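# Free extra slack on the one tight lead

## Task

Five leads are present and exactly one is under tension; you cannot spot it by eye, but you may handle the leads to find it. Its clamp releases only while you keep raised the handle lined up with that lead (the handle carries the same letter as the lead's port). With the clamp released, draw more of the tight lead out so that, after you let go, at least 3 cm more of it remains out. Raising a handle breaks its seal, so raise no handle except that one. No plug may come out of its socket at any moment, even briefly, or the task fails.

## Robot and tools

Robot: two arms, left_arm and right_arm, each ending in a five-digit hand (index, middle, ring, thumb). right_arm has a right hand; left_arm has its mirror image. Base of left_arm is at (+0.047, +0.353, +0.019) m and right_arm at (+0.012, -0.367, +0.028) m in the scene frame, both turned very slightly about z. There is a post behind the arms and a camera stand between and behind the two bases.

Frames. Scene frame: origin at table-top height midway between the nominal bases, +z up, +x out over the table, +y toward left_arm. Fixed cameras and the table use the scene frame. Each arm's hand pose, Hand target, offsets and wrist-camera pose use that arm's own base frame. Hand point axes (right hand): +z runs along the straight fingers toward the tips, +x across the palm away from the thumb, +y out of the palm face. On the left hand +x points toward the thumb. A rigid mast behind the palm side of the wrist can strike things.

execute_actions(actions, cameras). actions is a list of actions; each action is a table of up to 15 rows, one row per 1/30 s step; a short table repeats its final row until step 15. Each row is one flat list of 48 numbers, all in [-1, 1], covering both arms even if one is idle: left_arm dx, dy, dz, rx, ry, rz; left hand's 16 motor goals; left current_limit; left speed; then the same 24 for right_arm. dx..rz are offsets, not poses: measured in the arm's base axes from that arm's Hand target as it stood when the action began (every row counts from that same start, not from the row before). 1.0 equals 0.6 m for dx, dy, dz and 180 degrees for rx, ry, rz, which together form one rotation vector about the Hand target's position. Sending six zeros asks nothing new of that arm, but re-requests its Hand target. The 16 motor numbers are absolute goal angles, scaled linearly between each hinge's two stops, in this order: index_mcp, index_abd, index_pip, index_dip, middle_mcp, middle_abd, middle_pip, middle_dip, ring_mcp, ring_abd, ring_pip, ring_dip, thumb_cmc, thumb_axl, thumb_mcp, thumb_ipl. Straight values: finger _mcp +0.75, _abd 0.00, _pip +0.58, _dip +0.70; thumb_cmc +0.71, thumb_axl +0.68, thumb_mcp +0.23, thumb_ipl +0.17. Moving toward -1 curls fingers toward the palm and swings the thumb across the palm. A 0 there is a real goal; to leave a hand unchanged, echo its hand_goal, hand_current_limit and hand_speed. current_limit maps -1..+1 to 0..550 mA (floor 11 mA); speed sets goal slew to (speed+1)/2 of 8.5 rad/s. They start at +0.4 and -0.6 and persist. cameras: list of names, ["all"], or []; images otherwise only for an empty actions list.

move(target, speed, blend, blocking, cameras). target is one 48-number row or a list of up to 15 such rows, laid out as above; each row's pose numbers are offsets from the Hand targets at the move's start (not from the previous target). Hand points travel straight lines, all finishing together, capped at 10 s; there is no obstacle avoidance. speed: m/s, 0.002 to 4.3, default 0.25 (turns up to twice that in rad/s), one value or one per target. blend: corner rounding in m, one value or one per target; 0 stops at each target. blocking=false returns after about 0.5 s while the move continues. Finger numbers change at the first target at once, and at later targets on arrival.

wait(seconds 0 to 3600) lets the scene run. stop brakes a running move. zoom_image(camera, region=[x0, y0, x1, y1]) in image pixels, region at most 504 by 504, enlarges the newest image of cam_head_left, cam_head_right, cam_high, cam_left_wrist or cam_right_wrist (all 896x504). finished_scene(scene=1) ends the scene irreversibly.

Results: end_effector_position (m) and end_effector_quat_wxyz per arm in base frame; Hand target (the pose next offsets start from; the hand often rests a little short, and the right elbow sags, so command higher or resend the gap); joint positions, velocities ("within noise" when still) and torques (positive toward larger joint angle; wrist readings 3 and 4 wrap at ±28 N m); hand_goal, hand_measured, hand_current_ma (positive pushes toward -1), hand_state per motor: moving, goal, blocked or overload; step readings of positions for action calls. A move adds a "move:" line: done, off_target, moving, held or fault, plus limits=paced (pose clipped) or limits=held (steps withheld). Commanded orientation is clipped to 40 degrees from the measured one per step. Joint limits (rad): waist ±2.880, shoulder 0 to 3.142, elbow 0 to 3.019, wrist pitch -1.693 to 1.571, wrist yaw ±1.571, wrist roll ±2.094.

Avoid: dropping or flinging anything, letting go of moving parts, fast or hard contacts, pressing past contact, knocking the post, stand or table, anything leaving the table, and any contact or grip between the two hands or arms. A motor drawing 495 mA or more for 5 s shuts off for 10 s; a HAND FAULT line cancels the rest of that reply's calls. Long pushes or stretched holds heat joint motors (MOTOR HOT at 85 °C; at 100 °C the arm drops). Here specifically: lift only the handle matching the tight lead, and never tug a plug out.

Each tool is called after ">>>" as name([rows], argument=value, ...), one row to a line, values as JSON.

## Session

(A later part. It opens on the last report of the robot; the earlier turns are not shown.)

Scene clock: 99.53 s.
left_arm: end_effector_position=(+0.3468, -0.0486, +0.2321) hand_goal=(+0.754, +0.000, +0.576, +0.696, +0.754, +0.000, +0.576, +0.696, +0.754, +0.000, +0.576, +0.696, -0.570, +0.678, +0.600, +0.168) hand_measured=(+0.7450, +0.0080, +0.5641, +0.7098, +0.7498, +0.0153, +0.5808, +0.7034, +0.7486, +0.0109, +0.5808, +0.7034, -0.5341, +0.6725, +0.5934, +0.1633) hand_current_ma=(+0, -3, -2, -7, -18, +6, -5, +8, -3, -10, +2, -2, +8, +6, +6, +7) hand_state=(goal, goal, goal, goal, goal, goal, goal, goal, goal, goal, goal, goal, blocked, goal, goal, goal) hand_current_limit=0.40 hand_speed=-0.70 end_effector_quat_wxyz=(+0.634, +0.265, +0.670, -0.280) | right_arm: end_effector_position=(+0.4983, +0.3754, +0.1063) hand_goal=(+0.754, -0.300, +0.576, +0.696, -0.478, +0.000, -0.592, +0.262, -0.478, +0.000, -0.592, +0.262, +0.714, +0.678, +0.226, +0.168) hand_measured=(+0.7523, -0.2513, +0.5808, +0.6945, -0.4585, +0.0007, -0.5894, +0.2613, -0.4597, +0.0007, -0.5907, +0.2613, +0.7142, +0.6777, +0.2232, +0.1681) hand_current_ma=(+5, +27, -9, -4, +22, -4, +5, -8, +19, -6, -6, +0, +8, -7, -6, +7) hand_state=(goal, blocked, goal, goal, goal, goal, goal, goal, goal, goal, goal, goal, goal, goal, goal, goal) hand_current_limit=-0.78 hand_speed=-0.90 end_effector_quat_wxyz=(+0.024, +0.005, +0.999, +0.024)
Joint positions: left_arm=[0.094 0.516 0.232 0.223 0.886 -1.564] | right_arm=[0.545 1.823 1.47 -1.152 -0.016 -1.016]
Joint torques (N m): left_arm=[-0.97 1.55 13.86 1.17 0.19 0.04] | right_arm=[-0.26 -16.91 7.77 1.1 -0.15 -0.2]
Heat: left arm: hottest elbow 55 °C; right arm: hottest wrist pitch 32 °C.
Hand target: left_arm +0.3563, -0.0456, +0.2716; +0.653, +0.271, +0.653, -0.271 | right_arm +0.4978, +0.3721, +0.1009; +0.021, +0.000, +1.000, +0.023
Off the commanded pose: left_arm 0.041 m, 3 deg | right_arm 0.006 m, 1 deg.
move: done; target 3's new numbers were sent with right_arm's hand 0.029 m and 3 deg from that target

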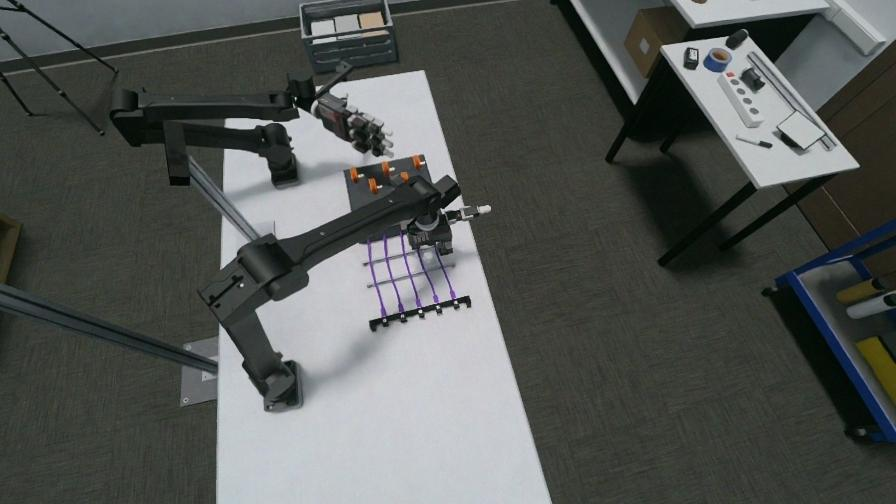

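>>> move([
  [0,0,0, 0,0,0, 0.754,0,0.576,0.696,0.754,0,0.576,0.696,0.754,0,0.576,0.696,-0.57,0.678,0.6,0.168,0.4,-0.7, 0,0,0,0,0,0, 0.754,0,0.576,0.696,-0.479,0,-0.592,0.261,-0.479,0,-0.592,0.261,0.714,0.678,0.226,0.168,0.4,-0.8],
  [0,0,0, 0,0,0, 0.754,0,0.576,0.696,0.754,0,0.576,0.696,0.754,0,0.576,0.696,-0.57,0.678,0.6,0.168,0.4,-0.7, 0,0,0.15,0,0,0, 0.754,0,0.576,0.696,-0.479,0,-0.592,0.261,-0.479,0,-0.592,0.261,0.714,0.678,0.226,0.168,0.4,-0.8],
  [0,0,0, 0,0,0, 0.754,0,0.576,0.696,0.754,0,0.576,0.696,0.754,0,0.576,0.696,-0.57,0.678,0.6,0.168,0.4,-0.7, -0.1,-0.45,0.2,0,0,0, 0.754,0,0.576,0.696,-0.479,0,-0.592,0.261,-0.479,0,-0.592,0.261,0.714,0.678,0.226,0.168,0.4,-0.8],
], cameras=["cam_high", "cam_head_left", "cam_head_right"], speed=0.15)

>>> zoom_image(camera="cam_head_left", region=[350, 200, 520, 350])

>>> zoom_image(camera="cam_high", region=[330, 200, 480, 320])

Scene clock: 104.73 s.
left_arm: end_effector_position=(+0.3468, -0.0486, +0.2321) hand_goal=(+0.754, +0.000, +0.576, +0.696, +0.754, +0.000, +0.576, +0.696, +0.754, +0.000, +0.576, +0.696, -0.570, +0.678, +0.600, +0.168) hand_measured=(+0.7438, +0.0080, +0.5641, +0.7098, +0.7486, +0.0153, +0.5795, +0.7022, +0.7486, +0.0109, +0.5808, +0.7047, -0.5341, +0.6725, +0.5944, +0.1624) hand_current_ma=(+12, +8, +1, -4, +2, +3, -11, -1, -3, -13, +1, -4, +10, +7, +9, +4) hand_state=(goal, goal, goal, goal, goal, goal, goal, goal, goal, goal, goal, goal, blocked, goal, goal, goal) hand_current_limit=0.40 hand_speed=-0.70 end_effector_quat_wxyz=(+0.634, +0.265, +0.670, -0.280) | right_arm: end_effector_position=(+0.4450, +0.1025, +0.2196) hand_goal=(+0.754, +0.000, +0.576, +0.696, -0.478, +0.000, -0.592, +0.262, -0.478, +0.000, -0.592, +0.262, +0.714, +0.678, +0.226, +0.168) hand_measured=(+0.7474, +0.0051, +0.5718, +0.6932, -0.4585, +0.0007, -0.5907, +0.2613, -0.4597, +0.0007, -0.5907, +0.2613, +0.7180, +0.6777, +0.2232, +0.1681) hand_current_ma=(+3, +1, -13, -10, +22, -3, -1, -5, +22, -2, -6, +4, +10, -9, -9, +12) hand_state=(goal, goal, goal, goal, goal, goal, goal, goal, goal, goal, goal, goal, goal, goal, goal, goal) hand_current_limit=0.40 hand_speed=-0.80 end_effector_quat_wxyz=(+0.024, +0.007, +0.999, +0.022)
Joint positions: left_arm=[0.094 0.516 0.232 0.223 0.886 -1.564] | right_arm=[0.026 1.418 1.278 -1.382 -0.042 -1.53]
Joint torques (N m): left_arm=[-0.26 1.38 13.83 1.32 0.17 0.03] | right_arm=[-0.09 -12.16 8.01 0.44 -0.27 -0.23]
Heat: left arm: hottest elbow 56 °C; right arm: hottest shoulder 31 °C.
Hand target: left_arm +0.3563, -0.0456, +0.2716; +0.653, +0.271, +0.653, -0.271 | right_arm +0.4377, +0.1020, +0.2208; +0.021, +0.001, +1.000, +0.023
Off the commanded pose: left_arm 0.041 m, 3 deg | right_arm 0.007 m, 1 deg.
move: done
Images, in order (width x height): cam_head_left 896x504, cam_head_right 896x504, cam_high 896x504.

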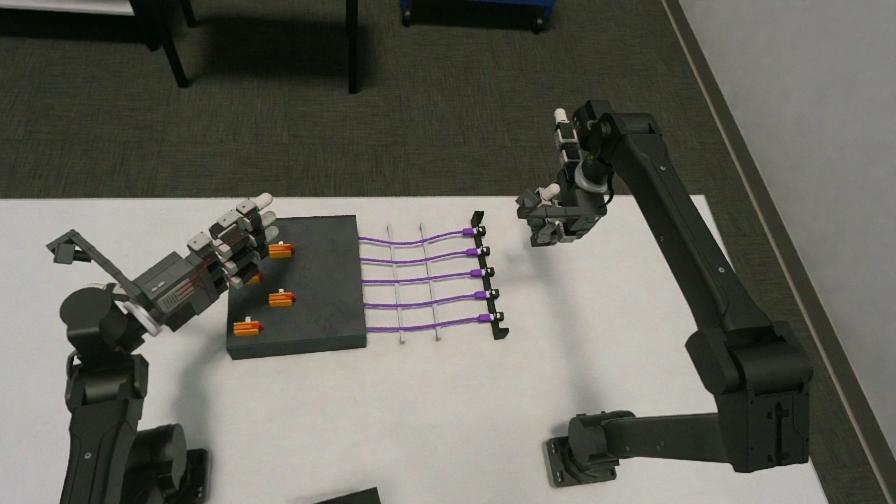

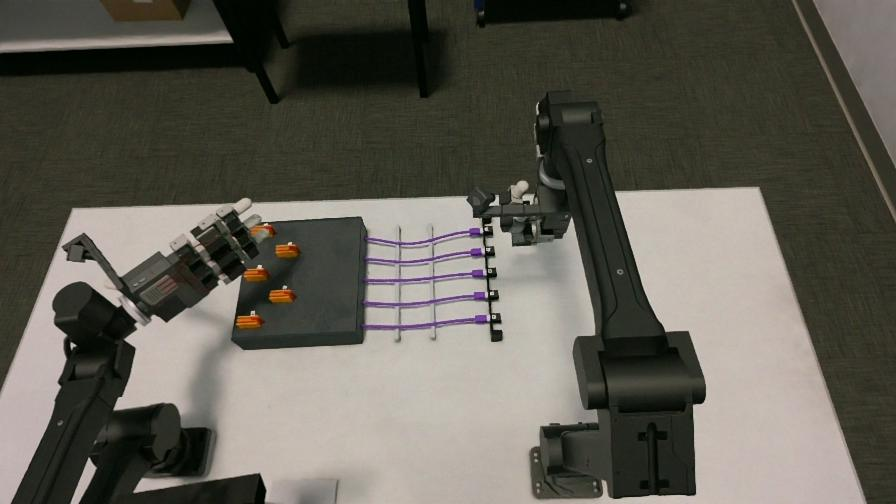

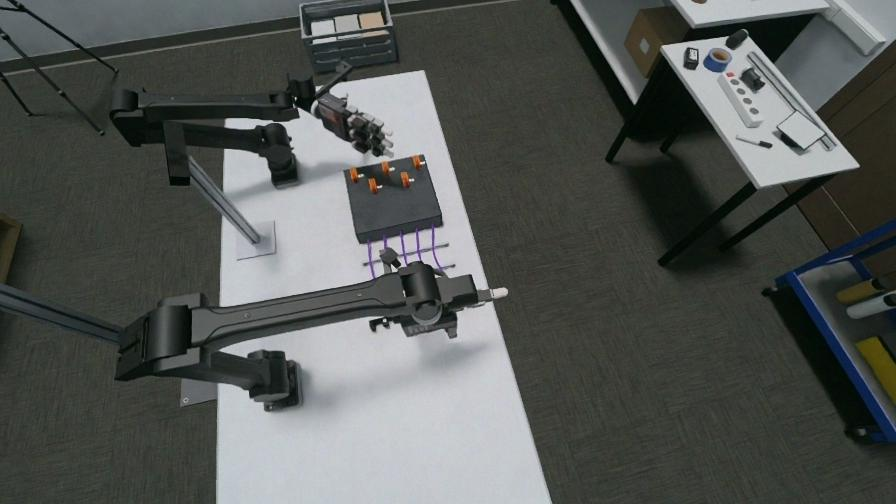

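Scaled by 2.965 from the camera's image (finer frame: 1280x720).

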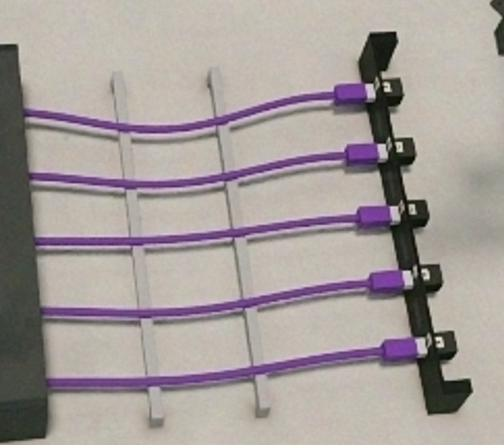

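Scaled by 3.360 from the camera's image (finer frame: 1280x720).

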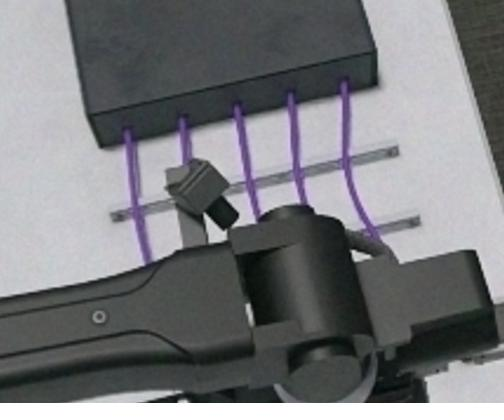

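>>> move([
  [0,0,0, 0,0,0, 0.754,0,0.576,0.696,0.754,0,0.576,0.696,0.754,0,0.576,0.696,-0.57,0.678,0.6,0.168,0.4,-0.7, -0.073,0.45,-0.08,0,0,0, 0.754,0,0.576,0.696,-0.479,0,-0.592,0.261,-0.479,0,-0.592,0.261,0.714,0.678,0.226,0.168,0.4,-0.8],
  [0,0,0, 0,0,0, 0.754,0,0.576,0.696,0.754,0,0.576,0.696,0.754,0,0.576,0.696,-0.57,0.678,0.6,0.168,0.4,-0.7, -0.073,0.45,-0.2,0,0,0, 0.754,0,0.576,0.696,-0.479,0,-0.592,0.261,-0.479,0,-0.592,0.261,0.714,0.678,0.226,0.168,0.4,-0.9],
  [0,0,0, 0,0,0, 0.754,0,0.576,0.696,0.754,0,0.576,0.696,0.754,0,0.576,0.696,-0.57,0.678,0.6,0.168,0.4,-0.7, -0.073,0.45,-0.2,0,0,0, 0.754,-0.42,0.576,0.696,-0.479,0,-0.592,0.261,-0.479,0,-0.592,0.261,0.714,0.678,0.226,0.168,-0.6,-0.9],
], cameras=["cam_high"], speed=0.15)

>>> zoom_image(camera="cam_high", region=[330, 200, 480, 320])

Scene clock: 111.40 s.
left_arm: end_effector_position=(+0.3468, -0.0486, +0.2321) hand_goal=(+0.754, +0.000, +0.576, +0.696, +0.754, +0.000, +0.576, +0.696, +0.754, +0.000, +0.576, +0.696, -0.570, +0.678, +0.600, +0.168) hand_measured=(+0.7438, +0.0080, +0.5641, +0.7111, +0.7486, +0.0139, +0.5808, +0.7022, +0.7486, +0.0109, +0.5808, +0.7034, -0.5341, +0.6725, +0.5934, +0.1633) hand_current_ma=(-5, +7, -1, -7, -3, +8, -8, +7, -6, -21, -5, +1, +9, +9, +0, +8) hand_state=(goal, goal, goal, goal, goal, goal, goal, goal, goal, goal, goal, goal, blocked, goal, goal, goal) hand_current_limit=0.40 hand_speed=-0.70 end_effector_quat_wxyz=(+0.634, +0.265, +0.670, -0.280) | right_arm: end_effector_position=(+0.3954, +0.3716, +0.1015) hand_goal=(+0.754, -0.420, +0.576, +0.696, -0.478, +0.000, -0.592, +0.262, -0.478, +0.000, -0.592, +0.262, +0.714, +0.678, +0.226, +0.168) hand_measured=(+0.7474, -0.2894, +0.5731, +0.6932, -0.4585, -0.0008, -0.5894, +0.2613, -0.4597, +0.0007, -0.5907, +0.2613, +0.7129, +0.6777, +0.2232, +0.1681) hand_current_ma=(+5, +105, -11, -11, +23, -5, +4, -14, +25, -2, -5, +0, +8, -8, -7, +14) hand_state=(goal, blocked, goal, goal, goal, goal, goal, goal, goal, goal, goal, goal, goal, goal, goal, goal) hand_current_limit=-0.60 hand_speed=-0.90 end_effector_quat_wxyz=(+0.023, -0.005, +0.999, +0.022)
Joint positions: left_arm=[0.094 0.516 0.232 0.223 0.886 -1.564] | right_arm=[0.652 1.622 1.185 -1.07 -0.008 -0.928]
Joint torques (N m): left_arm=[0.21 1.2 13.6 1.17 0.15 0.07] | right_arm=[0.38 -13.8 7.88 0.83 -0.16 0.1]
Heat: left arm: hottest elbow 57 °C; right arm: hottest shoulder 31 °C.
Hand target: left_arm +0.3563, -0.0456, +0.2716; +0.653, +0.271, +0.653, -0.271 | right_arm +0.3940, +0.3719, +0.1008; +0.021, +0.001, +1.000, +0.023
Off the commanded pose: left_arm 0.041 m, 3 deg | right_arm 0.002 m, 1 deg.
move: done

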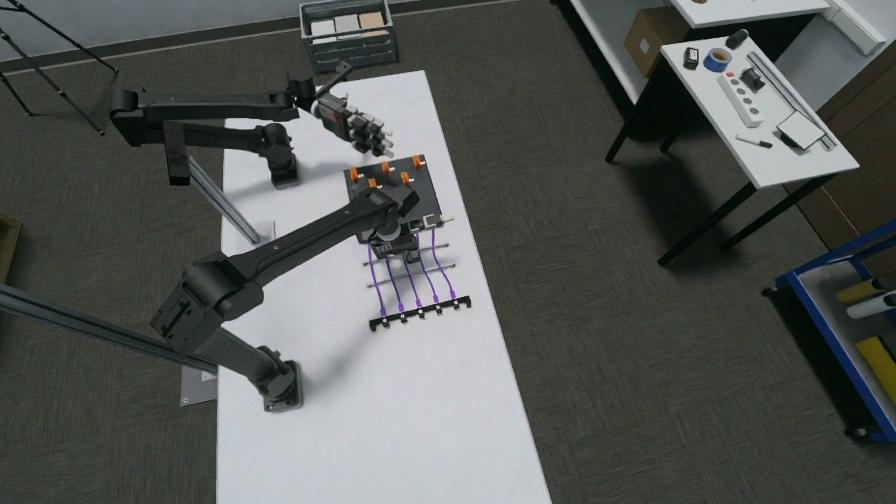

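Scaled by 3.360 from the camera's image (finer frame: 1280x720).

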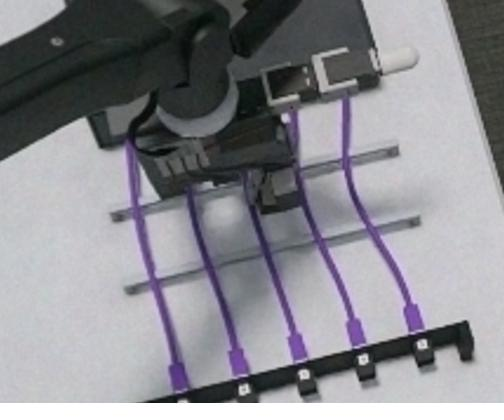

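>>> move([
  [0,0,0, 0,0,0, 0.754,0,0.576,0.696,0.754,0,0.576,0.696,0.754,0,0.576,0.696,-0.57,0.678,0.6,0.168,0.4,-0.7, 0,0,0,0,0,0, 0.754,0,0.576,0.696,-0.479,0,-0.592,0.261,-0.479,0,-0.592,0.261,0.714,0.678,0.226,0.168,0.4,-0.8],
  [0,0,0, 0,0,0, 0.754,0,0.576,0.696,0.754,0,0.576,0.696,0.754,0,0.576,0.696,-0.57,0.678,0.6,0.168,0.4,-0.7, 0,0,0.08,0,0,0, 0.754,0,0.576,0.696,-0.479,0,-0.592,0.261,-0.479,0,-0.592,0.261,0.714,0.678,0.226,0.168,0.4,-0.8],
  [0,0,0, 0,0,0, 0.754,0,0.576,0.696,0.754,0,0.576,0.696,0.754,0,0.576,0.696,-0.57,0.678,0.6,0.168,0.4,-0.7, 0.0867,0,0.08,0,0,0, 0.754,0,0.576,0.696,-0.479,0,-0.592,0.261,-0.479,0,-0.592,0.261,0.714,0.678,0.226,0.168,0.4,-0.9],
  [0,0,0, 0,0,0, 0.754,0,0.576,0.696,0.754,0,0.576,0.696,0.754,0,0.576,0.696,-0.57,0.678,0.6,0.168,0.4,-0.7, 0.0867,0,0,0,0,0, 0.754,0,0.576,0.696,-0.479,0,-0.592,0.261,-0.479,0,-0.592,0.261,0.714,0.678,0.226,0.168,0.4,-0.9],
  [0,0,0, 0,0,0, 0.754,0,0.576,0.696,0.754,0,0.576,0.696,0.754,0,0.576,0.696,-0.57,0.678,0.6,0.168,0.4,-0.7, 0.0867,0,0,0,0,0, 0.754,-0.42,0.576,0.696,-0.479,0,-0.592,0.261,-0.479,0,-0.592,0.261,0.714,0.678,0.226,0.168,-0.6,-0.9],
], cameras=["cam_high"], speed=0.1)

>>> zoom_image(camera="cam_high", region=[330, 200, 480, 320])

Scene clock: 122.07 s.
left_arm: end_effector_position=(+0.3468, -0.0486, +0.2321) hand_goal=(+0.754, +0.000, +0.576, +0.696, +0.754, +0.000, +0.576, +0.696, +0.754, +0.000, +0.576, +0.696, -0.570, +0.678, +0.600, +0.168) hand_measured=(+0.7450, +0.0080, +0.5629, +0.7098, +0.7498, +0.0139, +0.5808, +0.7022, +0.7486, +0.0109, +0.5808, +0.7034, -0.5341, +0.6725, +0.5934, +0.1633) hand_current_ma=(+9, -10, +1, +5, -11, -3, +1, +2, +1, -14, +6, -2, +16, -3, +0, +12) hand_state=(goal, goal, goal, goal, goal, goal, goal, goal, goal, goal, goal, goal, blocked, goal, goal, goal) hand_current_limit=0.40 hand_speed=-0.70 end_effector_quat_wxyz=(+0.634, +0.265, +0.670, -0.280) | right_arm: end_effector_position=(+0.4476, +0.3752, +0.1083) hand_goal=(+0.754, -0.420, +0.576, +0.696, -0.478, +0.000, -0.592, +0.262, -0.478, +0.000, -0.592, +0.262, +0.714, +0.678, +0.226, +0.168) hand_measured=(+0.7462, -0.3451, +0.5731, +0.6920, -0.4585, -0.0023, -0.5907, +0.2613, -0.4597, +0.0007, -0.5894, +0.2613, +0.7154, +0.6777, +0.2222, +0.1681) hand_current_ma=(+0, +62, -8, -7, +26, -2, +2, -9, +22, -6, -7, -3, +15, -11, -8, +7) hand_state=(goal, blocked, goal, goal, goal, goal, goal, goal, goal, goal, goal, goal, goal, goal, goal, goal) hand_current_limit=-0.60 hand_speed=-0.90 end_effector_quat_wxyz=(+0.026, +0.005, +0.999, +0.026)
Joint positions: left_arm=[0.094 0.516 0.232 0.223 0.886 -1.564] | right_arm=[0.597 1.714 1.322 -1.106 -0.013 -0.963]
Joint torques (N m): left_arm=[-0.38 1.14 13.86 1.24 0.14 0.06] | right_arm=[-0.15 -14.8 7.68 0.99 -0.13 -0.2]
Heat: left arm: hottest elbow 58 °C; right arm: hottest shoulder 31 °C.
Hand target: left_arm +0.3563, -0.0456, +0.2716; +0.653, +0.271, +0.653, -0.271 | right_arm +0.4461, +0.3720, +0.1008; +0.021, +0.001, +1.000, +0.023
Off the commanded pose: left_arm 0.041 m, 3 deg | right_arm 0.008 m, 1 deg.
move: done; target 3's new numbers were sent with right_arm's hand 0.032 m and 3 deg from that target

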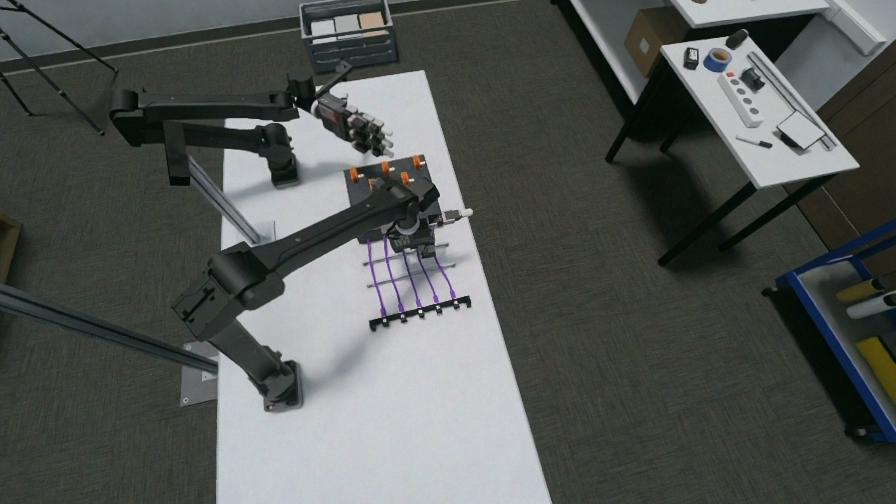

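Scaled by 3.360 from the camera's image (finer frame: 1280x720).

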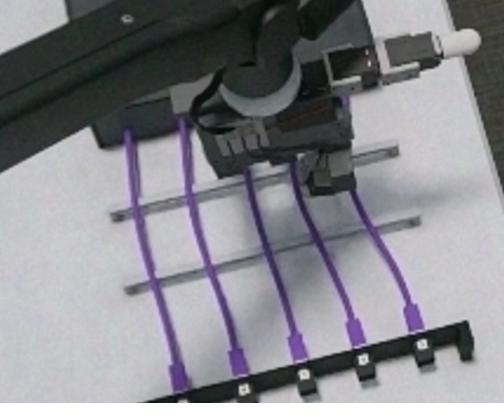

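>>> move([
  [0,0,0, 0,0,0, 0.754,0,0.576,0.696,0.754,0,0.576,0.696,0.754,0,0.576,0.696,-0.57,0.678,0.6,0.168,0.4,-0.7, 0,0,0,0,0,0, 0.754,0,0.576,0.696,-0.479,0,-0.592,0.261,-0.479,0,-0.592,0.261,0.714,0.678,0.226,0.168,0.4,-0.8],
  [0,0,0, 0,0,0, 0.754,0,0.576,0.696,0.754,0,0.576,0.696,0.754,0,0.576,0.696,-0.57,0.678,0.6,0.168,0.4,-0.7, 0,0,0.08,0,0,0, 0.754,0,0.576,0.696,-0.479,0,-0.592,0.261,-0.479,0,-0.592,0.261,0.714,0.678,0.226,0.168,0.4,-0.8],
  [0,0,0, 0,0,0, 0.754,0,0.576,0.696,0.754,0,0.576,0.696,0.754,0,0.576,0.696,-0.57,0.678,0.6,0.168,0.4,-0.7, -0.173,0,0.08,0,0,0, 0.754,0,0.576,0.696,-0.479,0,-0.592,0.261,-0.479,0,-0.592,0.261,0.714,0.678,0.226,0.168,0.4,-0.9],
  [0,0,0, 0,0,0, 0.754,0,0.576,0.696,0.754,0,0.576,0.696,0.754,0,0.576,0.696,-0.57,0.678,0.6,0.168,0.4,-0.7, -0.173,0,0,0,0,0, 0.754,0,0.576,0.696,-0.479,0,-0.592,0.261,-0.479,0,-0.592,0.261,0.714,0.678,0.226,0.168,0.4,-0.9],
  [0,0,0, 0,0,0, 0.754,0,0.576,0.696,0.754,0,0.576,0.696,0.754,0,0.576,0.696,-0.57,0.678,0.6,0.168,0.4,-0.7, -0.173,0,0,0,0,0, 0.754,-0.42,0.576,0.696,-0.479,0,-0.592,0.261,-0.479,0,-0.592,0.261,0.714,0.678,0.226,0.168,-0.6,-0.9],
], cameras=["cam_high"], speed=0.1)

>>> zoom_image(camera="cam_high", region=[330, 200, 480, 320])

Scene clock: 129.37 s.
left_arm: end_effector_position=(+0.3468, -0.0486, +0.2321) hand_goal=(+0.754, +0.000, +0.576, +0.696, +0.754, +0.000, +0.576, +0.696, +0.754, +0.000, +0.576, +0.696, -0.570, +0.678, +0.600, +0.168) hand_measured=(+0.7450, +0.0065, +0.5641, +0.7098, +0.7498, +0.0153, +0.5808, +0.7022, +0.7486, +0.0109, +0.5808, +0.7047, -0.5341, +0.6714, +0.5944, +0.1633) hand_current_ma=(+7, +8, -5, +1, -15, +23, -10, +6, -2, -9, +8, +3, +7, +10, +6, +6) hand_state=(goal, goal, goal, goal, goal, goal, goal, goal, goal, goal, goal, goal, blocked, goal, goal, goal) hand_current_limit=0.40 hand_speed=-0.70 end_effector_quat_wxyz=(+0.634, +0.265, +0.670, -0.280) | right_arm: end_effector_position=(+0.3452, +0.3699, +0.1037) hand_goal=(+0.754, -0.420, +0.576, +0.696, -0.478, +0.000, -0.592, +0.262, -0.478, +0.000, -0.592, +0.262, +0.714, +0.678, +0.226, +0.168) hand_measured=(+0.7486, -0.3612, +0.5718, +0.6920, -0.4585, -0.0023, -0.5907, +0.2613, -0.4597, -0.0008, -0.5894, +0.2626, +0.7180, +0.6777, +0.2232, +0.1681) hand_current_ma=(+6, +44, -9, -3, +23, -8, +4, -5, +21, -7, -6, -1, +9, -9, -7, +12) hand_state=(goal, blocked, goal, goal, goal, goal, goal, goal, goal, goal, goal, goal, goal, goal, goal, goal) hand_current_limit=-0.60 hand_speed=-0.90 end_effector_quat_wxyz=(+0.022, -0.002, +0.999, +0.023)
Joint positions: left_arm=[0.094 0.516 0.232 0.223 0.886 -1.564] | right_arm=[0.722 1.521 1.071 -1.056 -0.006 -0.853]
Joint torques (N m): left_arm=[-1.26 1.03 13.81 1.16 0.2 0.04] | right_arm=[0.73 -11.69 7.69 1.06 -0.06 0.1]
Heat: left arm: hottest elbow 59 °C; right arm: hottest shoulder 31 °C.
Hand target: left_arm +0.3563, -0.0456, +0.2716; +0.653, +0.271, +0.653, -0.271 | right_arm +0.3422, +0.3719, +0.1007; +0.021, +0.000, +1.000, +0.023
Off the commanded pose: left_arm 0.041 m, 3 deg | right_arm 0.005 m, 0 deg.
move: done

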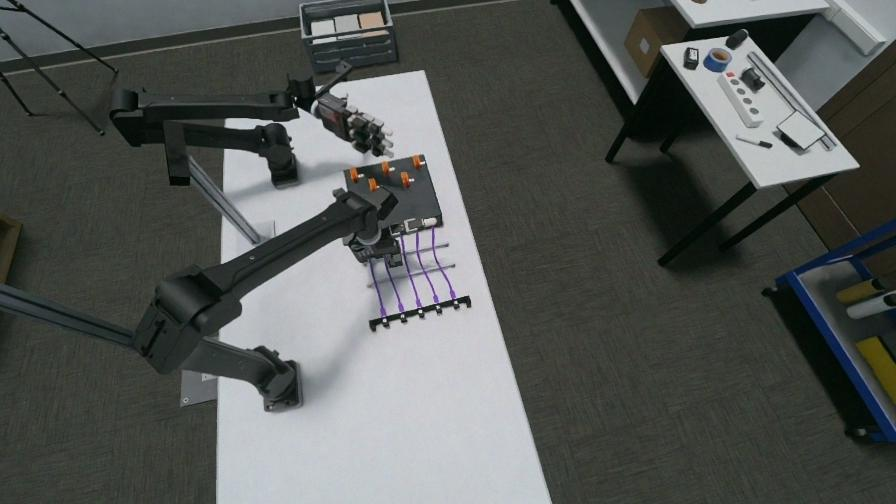

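Scaled by 3.360 from the camera's image (finer frame: 1280x720).

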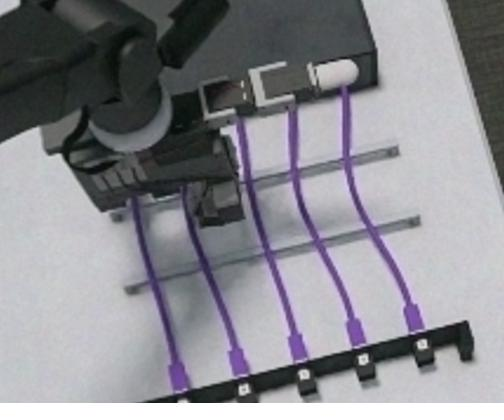

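>>> move([
  [0,0,0, 0,0,0, 0.754,0,0.576,0.696,0.754,0,0.576,0.696,0.754,0,0.576,0.696,-0.57,0.678,0.6,0.168,0.4,-0.7, 0,0,0,0,0,0, 0.754,0,0.576,0.696,-0.479,0,-0.592,0.261,-0.479,0,-0.592,0.261,0.714,0.678,0.226,0.168,0.4,-0.8],
  [0,0,0, 0,0,0, 0.754,0,0.576,0.696,0.754,0,0.576,0.696,0.754,0,0.576,0.696,-0.57,0.678,0.6,0.168,0.4,-0.7, 0,0,0.1,0,0,0, 0.754,0,0.576,0.696,-0.479,0,-0.592,0.261,-0.479,0,-0.592,0.261,0.714,0.678,0.226,0.168,0.4,-0.8],
], cameras=["cam_left_wrist", "cam_high", "cam_head_left"], speed=0.1)

>>> zoom_image(camera="cam_left_wrist", region=[190, 190, 320, 280])

Scene clock: 133.90 s.
left_arm: end_effector_position=(+0.3468, -0.0486, +0.2321) hand_goal=(+0.754, +0.000, +0.576, +0.696, +0.754, +0.000, +0.576, +0.696, +0.754, +0.000, +0.576, +0.696, -0.570, +0.678, +0.600, +0.168) hand_measured=(+0.7438, +0.0080, +0.5629, +0.7098, +0.7498, +0.0153, +0.5808, +0.7034, +0.7486, +0.0109, +0.5808, +0.7047, -0.5341, +0.6725, +0.5934, +0.1633) hand_current_ma=(+4, -5, -8, +0, -17, +6, -12, +10, -2, +6, +7, -2, +12, +9, +0, +11) hand_state=(goal, goal, goal, goal, goal, goal, goal, goal, goal, goal, goal, goal, blocked, goal, goal, goal) hand_current_limit=0.40 hand_speed=-0.70 end_effector_quat_wxyz=(+0.634, +0.265, +0.670, -0.280) | right_arm: end_effector_position=(+0.3302, +0.3567, +0.1340) hand_goal=(+0.754, +0.000, +0.576, +0.696, -0.478, +0.000, -0.592, +0.262, -0.478, +0.000, -0.592, +0.262, +0.714, +0.678, +0.226, +0.168) hand_measured=(+0.7474, -0.0023, +0.5718, +0.6920, -0.4585, -0.0023, -0.5907, +0.2613, -0.4597, +0.0007, -0.5894, +0.2613, +0.7180, +0.6767, +0.2232, +0.1672) hand_current_ma=(+6, -2, -9, -8, +23, -7, +1, -11, +22, -3, -5, +0, +12, -9, -8, +10) hand_state=(goal, goal, goal, goal, goal, goal, goal, goal, goal, goal, goal, goal, goal, goal, goal, goal) hand_current_limit=0.40 hand_speed=-0.80 end_effector_quat_wxyz=(+0.002, -0.002, +1.000, +0.005)
Joint positions: left_arm=[0.094 0.516 0.232 0.223 0.886 -1.564] | right_arm=[0.722 1.468 1.11 -1.204 -0.006 -0.853]
Joint torques (N m): left_arm=[-0.44 1.26 13.83 1.05 0.12 0.02] | right_arm=[0.73 -12.04 12.37 0.44 -0.08 0.09]
Heat: left arm: hottest elbow 60 °C; right arm: hottest shoulder 31 °C.
Hand target: left_arm +0.3563, -0.0456, +0.2716; +0.653, +0.271, +0.653, -0.271 | right_arm +0.3423, +0.3720, +0.1608; +0.021, +0.000, +1.000, +0.023
Off the commanded pose: left_arm 0.041 m, 3 deg | right_arm 0.033 m, 3 deg.
move: off_target (right_arm)
cam_left_wrist: T_world_to_cam=[[-0.44028, -0.4218, 0.79262, -0.08873], [-0.89684, 0.16451, -0.41062, 0.36618], [0.0428, -0.89164, -0.45072, 0.17121]] pos_world=[0.28201, 0.05499, 0.29786]
Images, in order (width x height): cam_head_left 896x504, cam_high 896x504, cam_left_wrist 896x504.

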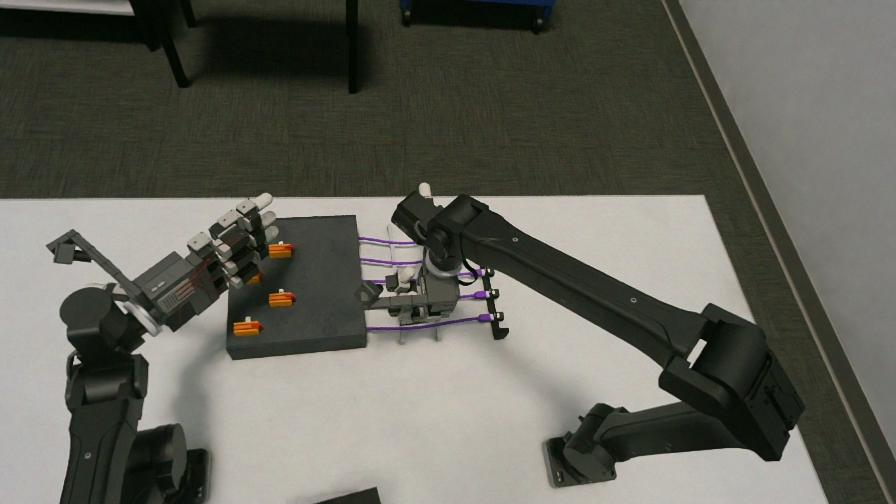

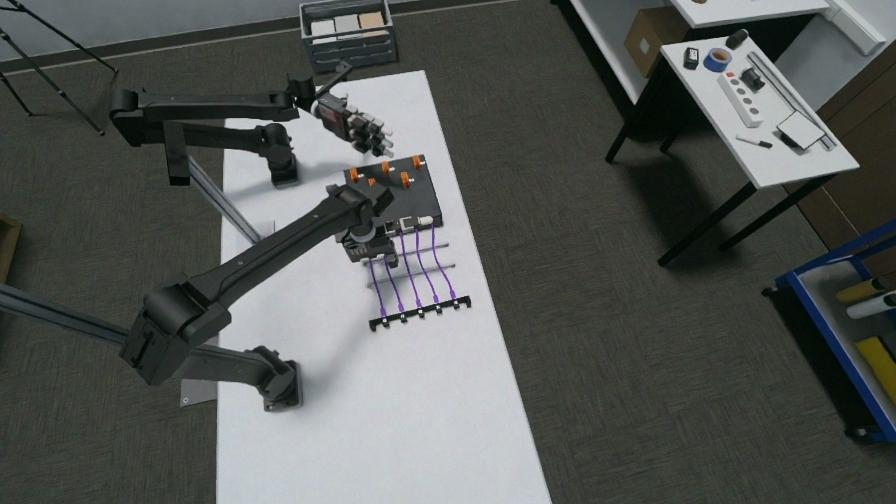

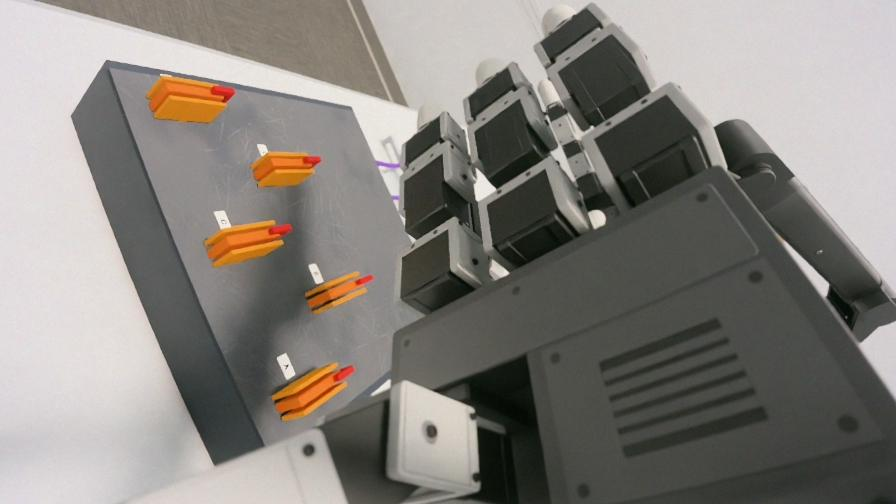

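Scaled by 3.877 from the camera's image (finer frame: 1280x720).

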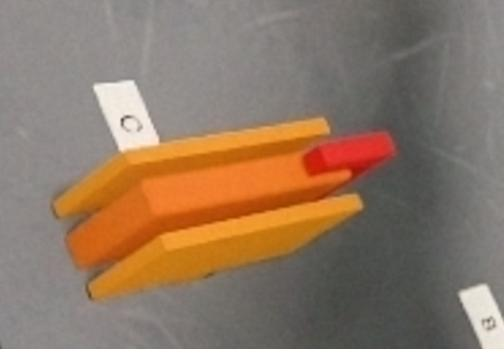

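>>> move([
  [0.0087,-0.0098,0.035, 0.195,0.472,0.195, 0.754,0.05,0.576,0.696,0.754,-0.05,0.576,0.696,-0.479,0,-0.592,0.261,0.714,0.678,0.226,0.168,0.4,-0.7, 0,0,0,0,0,0, 0.754,0,0.576,0.696,-0.479,0,-0.592,0.261,-0.479,0,-0.592,0.261,0.714,0.678,0.226,0.168,0.4,-0.8],
], cameras=["all"], speed=0.2)

Scene clock: 144.20 s.
left_arm: end_effector_position=(+0.3512, -0.0450, +0.2741) hand_goal=(+0.754, +0.050, +0.576, +0.696, +0.754, -0.050, +0.576, +0.696, -0.478, +0.000, -0.592, +0.262, +0.714, +0.678, +0.226, +0.168) hand_measured=(+0.7438, +0.0490, +0.5629, +0.7111, +0.7498, -0.0316, +0.5808, +0.7022, -0.4477, -0.0008, -0.5791, +0.2702, +0.7054, +0.6725, +0.2173, +0.1633) hand_current_ma=(+3, +5, -17, +1, -24, +3, -15, +1, +7, -12, -9, -1, +17, +18, +3, +11) hand_state=(goal, goal, goal, goal, goal, goal, goal, goal, blocked, goal, goal, goal, goal, goal, goal, goal) hand_current_limit=0.40 hand_speed=-0.70 end_effector_quat_wxyz=(-0.021, +0.001, +1.000, +0.004) | right_arm: end_effector_position=(+0.3302, +0.3567, +0.1340) hand_goal=(+0.754, +0.000, +0.576, +0.696, -0.478, +0.000, -0.592, +0.262, -0.478, +0.000, -0.592, +0.262, +0.714, +0.678, +0.226, +0.168) hand_measured=(+0.7474, -0.0037, +0.5731, +0.6932, -0.4573, -0.0023, -0.5907, +0.2613, -0.4597, -0.0008, -0.5894, +0.2613, +0.7180, +0.6777, +0.2222, +0.1681) hand_current_ma=(+4, -2, -14, -8, +23, -4, +1, -13, +20, -6, +0, -2, +14, -6, -6, +9) hand_state=(goal, goal, goal, goal, goal, goal, goal, goal, goal, goal, goal, goal, goal, goal, goal, goal) hand_current_limit=0.40 hand_speed=-0.80 end_effector_quat_wxyz=(+0.002, -0.002, +1.000, +0.005)
Joint positions: left_arm=[-0.331 1.399 1.411 -1.624 0.005 -1.9] | right_arm=[0.722 1.468 1.11 -1.204 -0.006 -0.853]
Joint torques (N m): left_arm=[-1.79 -6.89 11.85 -0.77 -0.32 -0.08] | right_arm=[0.79 -12.1 12.42 0.43 -0.08 0.09]
Heat: left arm: hottest elbow 60 °C; right arm: hottest elbow 32 °C.
Hand target: left_arm +0.3616, -0.0514, +0.2928; +0.000, +0.000, +1.000, -0.001 | right_arm +0.3423, +0.3720, +0.1608; +0.021, +0.000, +1.000, +0.023
Off the commanded pose: left_arm 0.022 m, 2 deg | right_arm 0.033 m, 3 deg.
move: off_target (left_arm)
cam_left_wrist: T_world_to_cam=[[0.76638, -0.64238, 0.00253, -0.33568], [-0.43022, -0.51034, 0.74462, -0.12408], [-0.47704, -0.57176, -0.66748, 0.44947]] pos_world=[0.41829, -0.02197, 0.39326]
cam_right_wrist: T_world_to_cam=[[0.79835, 0.60137, 0.0315, -0.45121], [0.37988, -0.54351, 0.74853, -0.08612], [0.46726, -0.58562, -0.66236, 0.26763]] pos_world=[0.26788, 0.38127, 0.25594]

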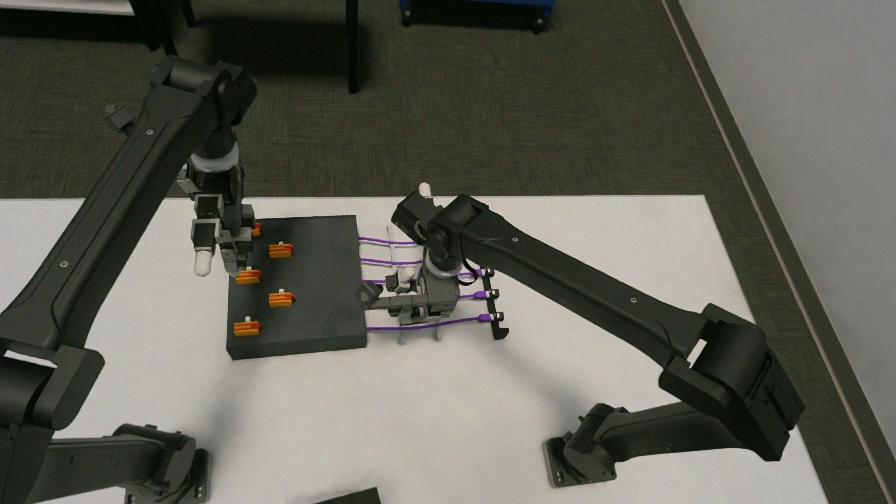

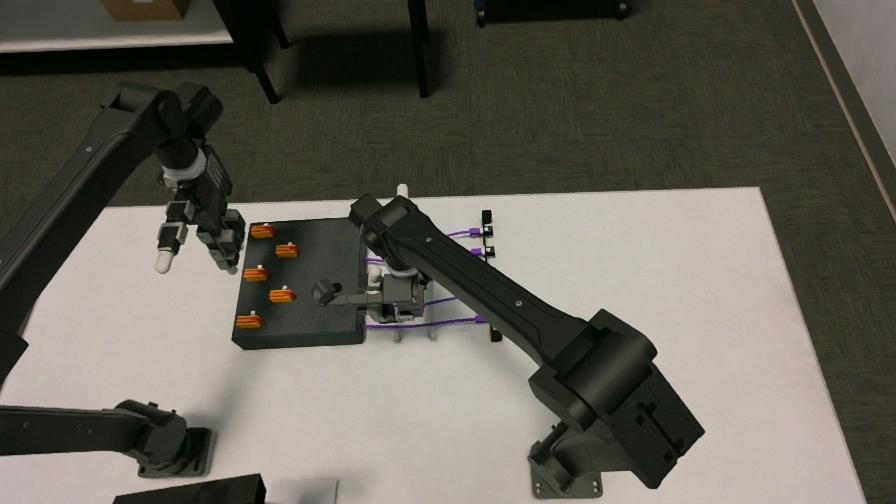

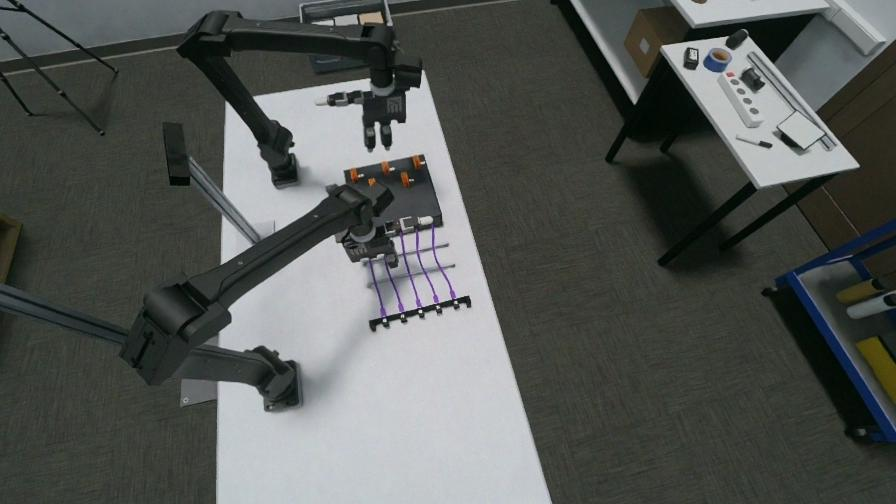

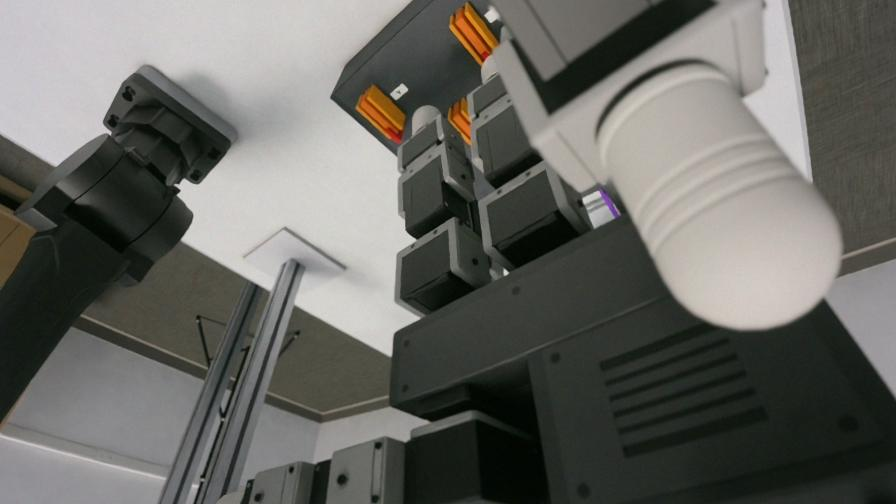

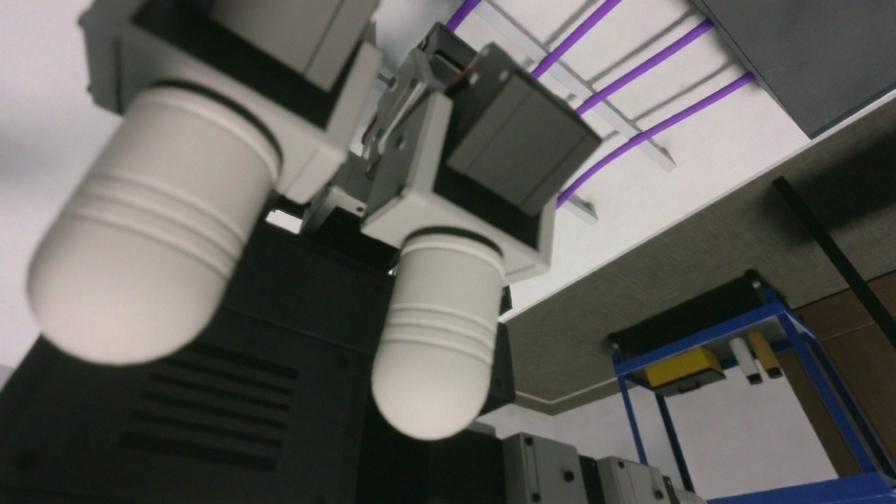

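>>> zoom_image(camera="cam_left_wrist", region=[330, 0, 560, 160])

>>> zoom_image(camera="cam_high", region=[330, 90, 460, 260])

Scaled by 2.191 from the camera's image (finer frame: 1280x720).

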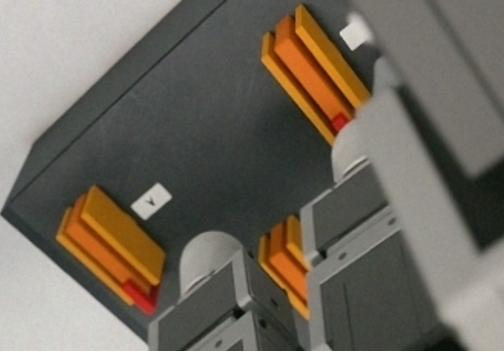

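Scaled by 2.965 from the camera's image (finer frame: 1280x720).

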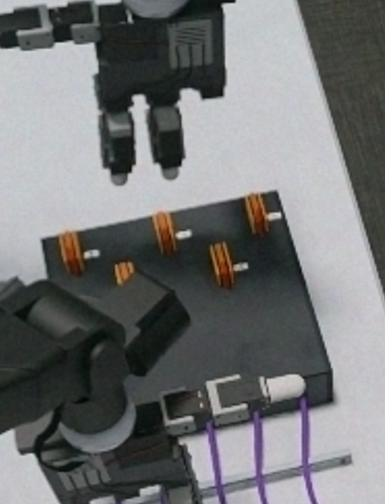

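>>> move([
  [0.009,0.0157,-0.13, 0,0,0, 0.754,0.05,0.576,0.696,0.754,-0.05,0.576,0.696,1,0,1,1,0.714,0.678,0.226,0.168,0.4,-0.7, 0,0,0,0,0,0, 0.754,0,0.576,0.696,-0.479,0,-0.592,0.261,-0.479,0,-0.592,0.261,0.714,0.678,0.226,0.168,0.4,-0.8],
], cameras=["cam_left_wrist", "cam_head_right", "cam_high"], speed=0.08)

>>> zoom_image(camera="cam_left_wrist", region=[380, 0, 600, 160])

>>> zoom_image(camera="cam_head_right", region=[200, 190, 360, 350])

>>> zoom_image(camera="cam_high", region=[330, 90, 460, 260])

Scene clock: 149.13 s.
left_arm: end_effector_position=(+0.3635, -0.0447, +0.2180) hand_goal=(+0.754, +0.050, +0.576, +0.696, +0.754, -0.050, +0.576, +0.696, +1.000, +0.000, +1.000, +1.000, +0.714, +0.678, +0.226, +0.168) hand_measured=(+0.7438, +0.0505, +0.5641, +0.7111, +0.7498, -0.0301, +0.5808, +0.7022, +0.9645, -0.0008, +0.9735, +0.9863, +0.7054, +0.6725, +0.2163, +0.1633) hand_current_ma=(+0, +11, -19, -6, -13, +3, -8, +4, -8, -3, -1, +2, +4, +21, -3, +0) hand_state=(goal, goal, goal, goal, goal, blocked, goal, goal, blocked, goal, blocked, goal, goal, goal, goal, goal) hand_current_limit=0.40 hand_speed=-0.70 end_effector_quat_wxyz=(-0.002, +0.000, +1.000, -0.002) | right_arm: end_effector_position=(+0.3302, +0.3567, +0.1340) hand_goal=(+0.754, +0.000, +0.576, +0.696, -0.478, +0.000, -0.592, +0.262, -0.478, +0.000, -0.592, +0.262, +0.714, +0.678, +0.226, +0.168) hand_measured=(+0.7486, -0.0037, +0.5731, +0.6920, -0.4585, -0.0023, -0.5894, +0.2613, -0.4597, +0.0007, -0.5894, +0.2613, +0.7167, +0.6777, +0.2222, +0.1681) hand_current_ma=(+7, -2, -11, -9, +23, -8, +0, -12, +24, -5, -8, +1, +14, -8, -8, +11) hand_state=(goal, goal, goal, goal, goal, goal, goal, goal, goal, goal, goal, goal, goal, goal, goal, goal) hand_current_limit=0.40 hand_speed=-0.80 end_effector_quat_wxyz=(+0.002, -0.002, +1.000, +0.005)
Joint positions: left_arm=[-0.321 1.413 1.283 -1.444 0.005 -1.891] | right_arm=[0.722 1.468 1.11 -1.204 -0.006 -0.853]
Joint torques (N m): left_arm=[-0.44 -6.77 7.3 0.25 -0.17 0.1] | right_arm=[0.79 -12.16 12.4 0.46 -0.08 0.09]
Heat: left arm: hottest elbow 59 °C; right arm: hottest elbow 33 °C.
Hand target: left_arm +0.3669, -0.0418, +0.2147; +0.000, +0.000, +1.000, -0.001 | right_arm +0.3423, +0.3720, +0.1608; +0.021, +0.000, +1.000, +0.023
Off the commanded pose: left_arm 0.005 m, 0 deg | right_arm 0.033 m, 3 deg.
move: done
cam_left_wrist: T_world_to_cam=[[0.76657, -0.64099, 0.03863, -0.35268], [-0.45689, -0.50215, 0.73423, -0.06454], [-0.45124, -0.58049, -0.6778, 0.41052]] pos_world=[0.42611, -0.02018, 0.33926]
Images, in order (width x height): cam_head_right 896x504, cam_high 896x504, cam_left_wrist 896x504.

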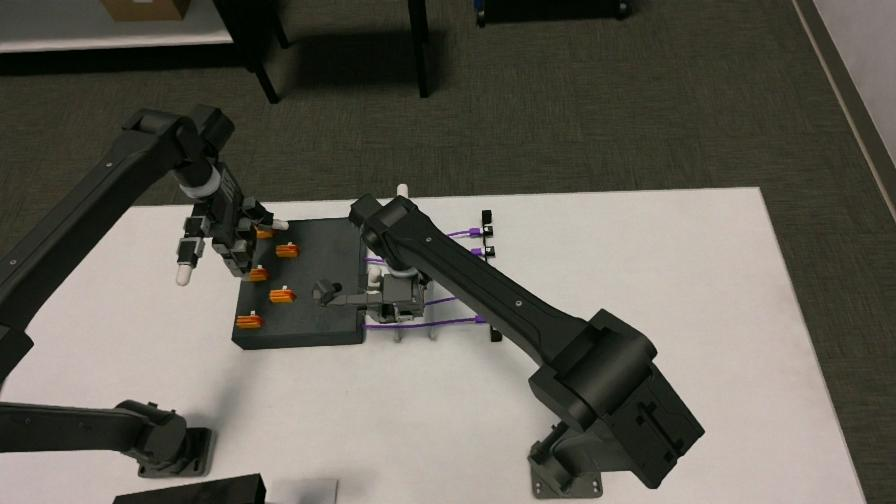

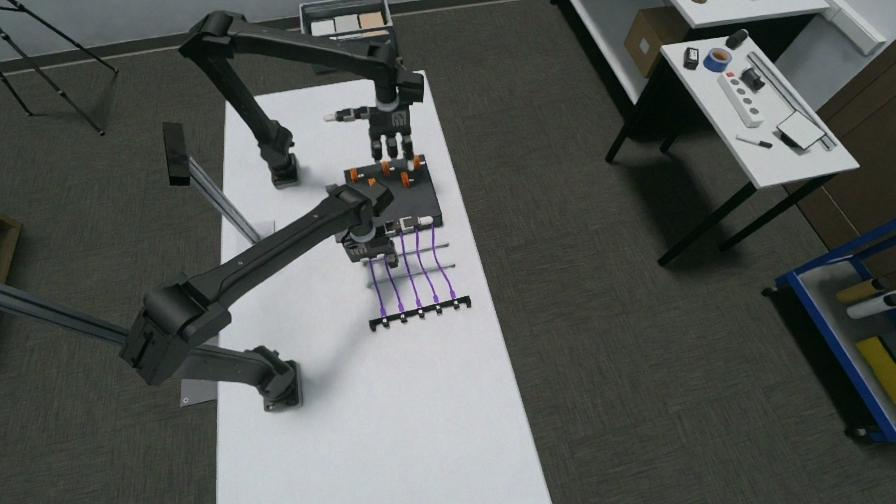

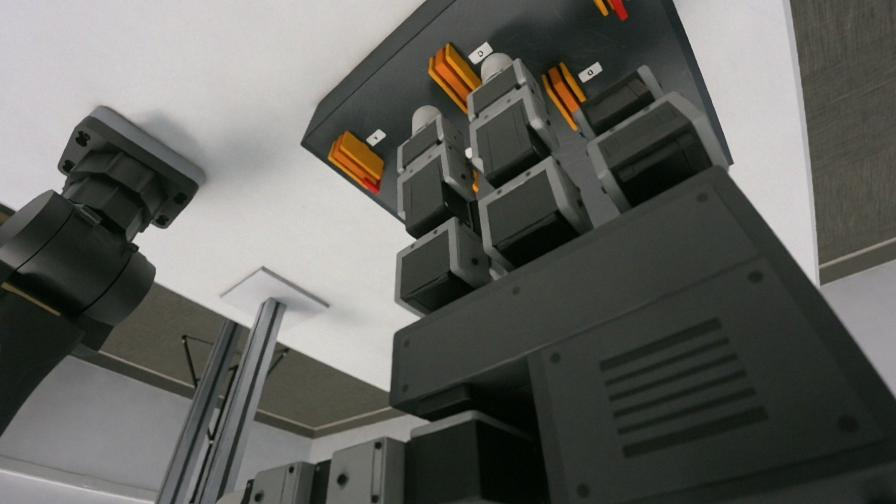

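Scaled by 2.291 from the camera's image (finer frame: 1280x720).

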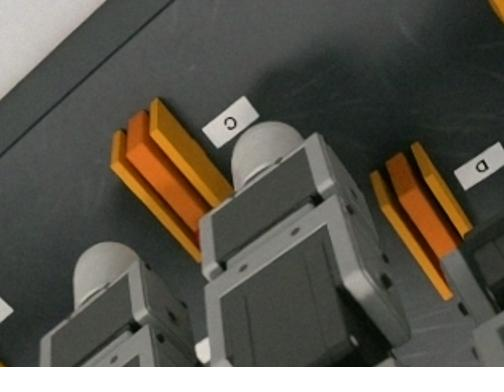

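Scaled by 3.150 from the camera's image (finer frame: 1280x720).

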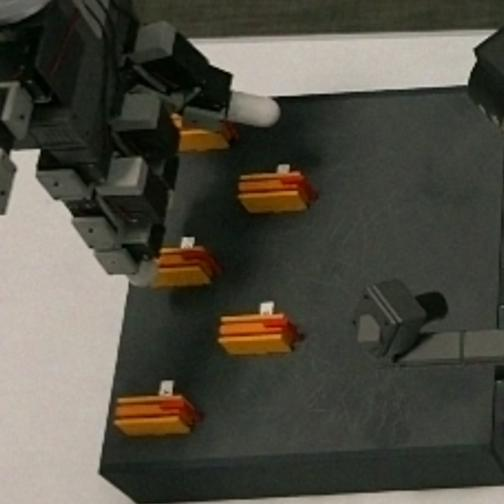

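Scaled by 2.965 from the camera's image (finer frame: 1280x720).

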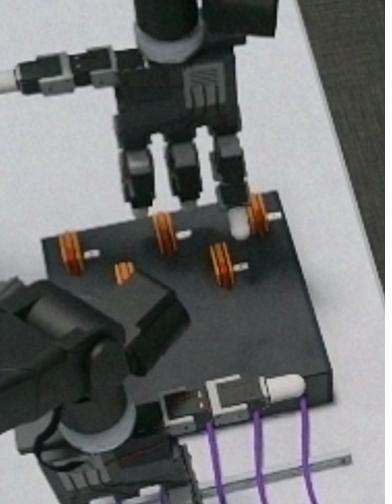

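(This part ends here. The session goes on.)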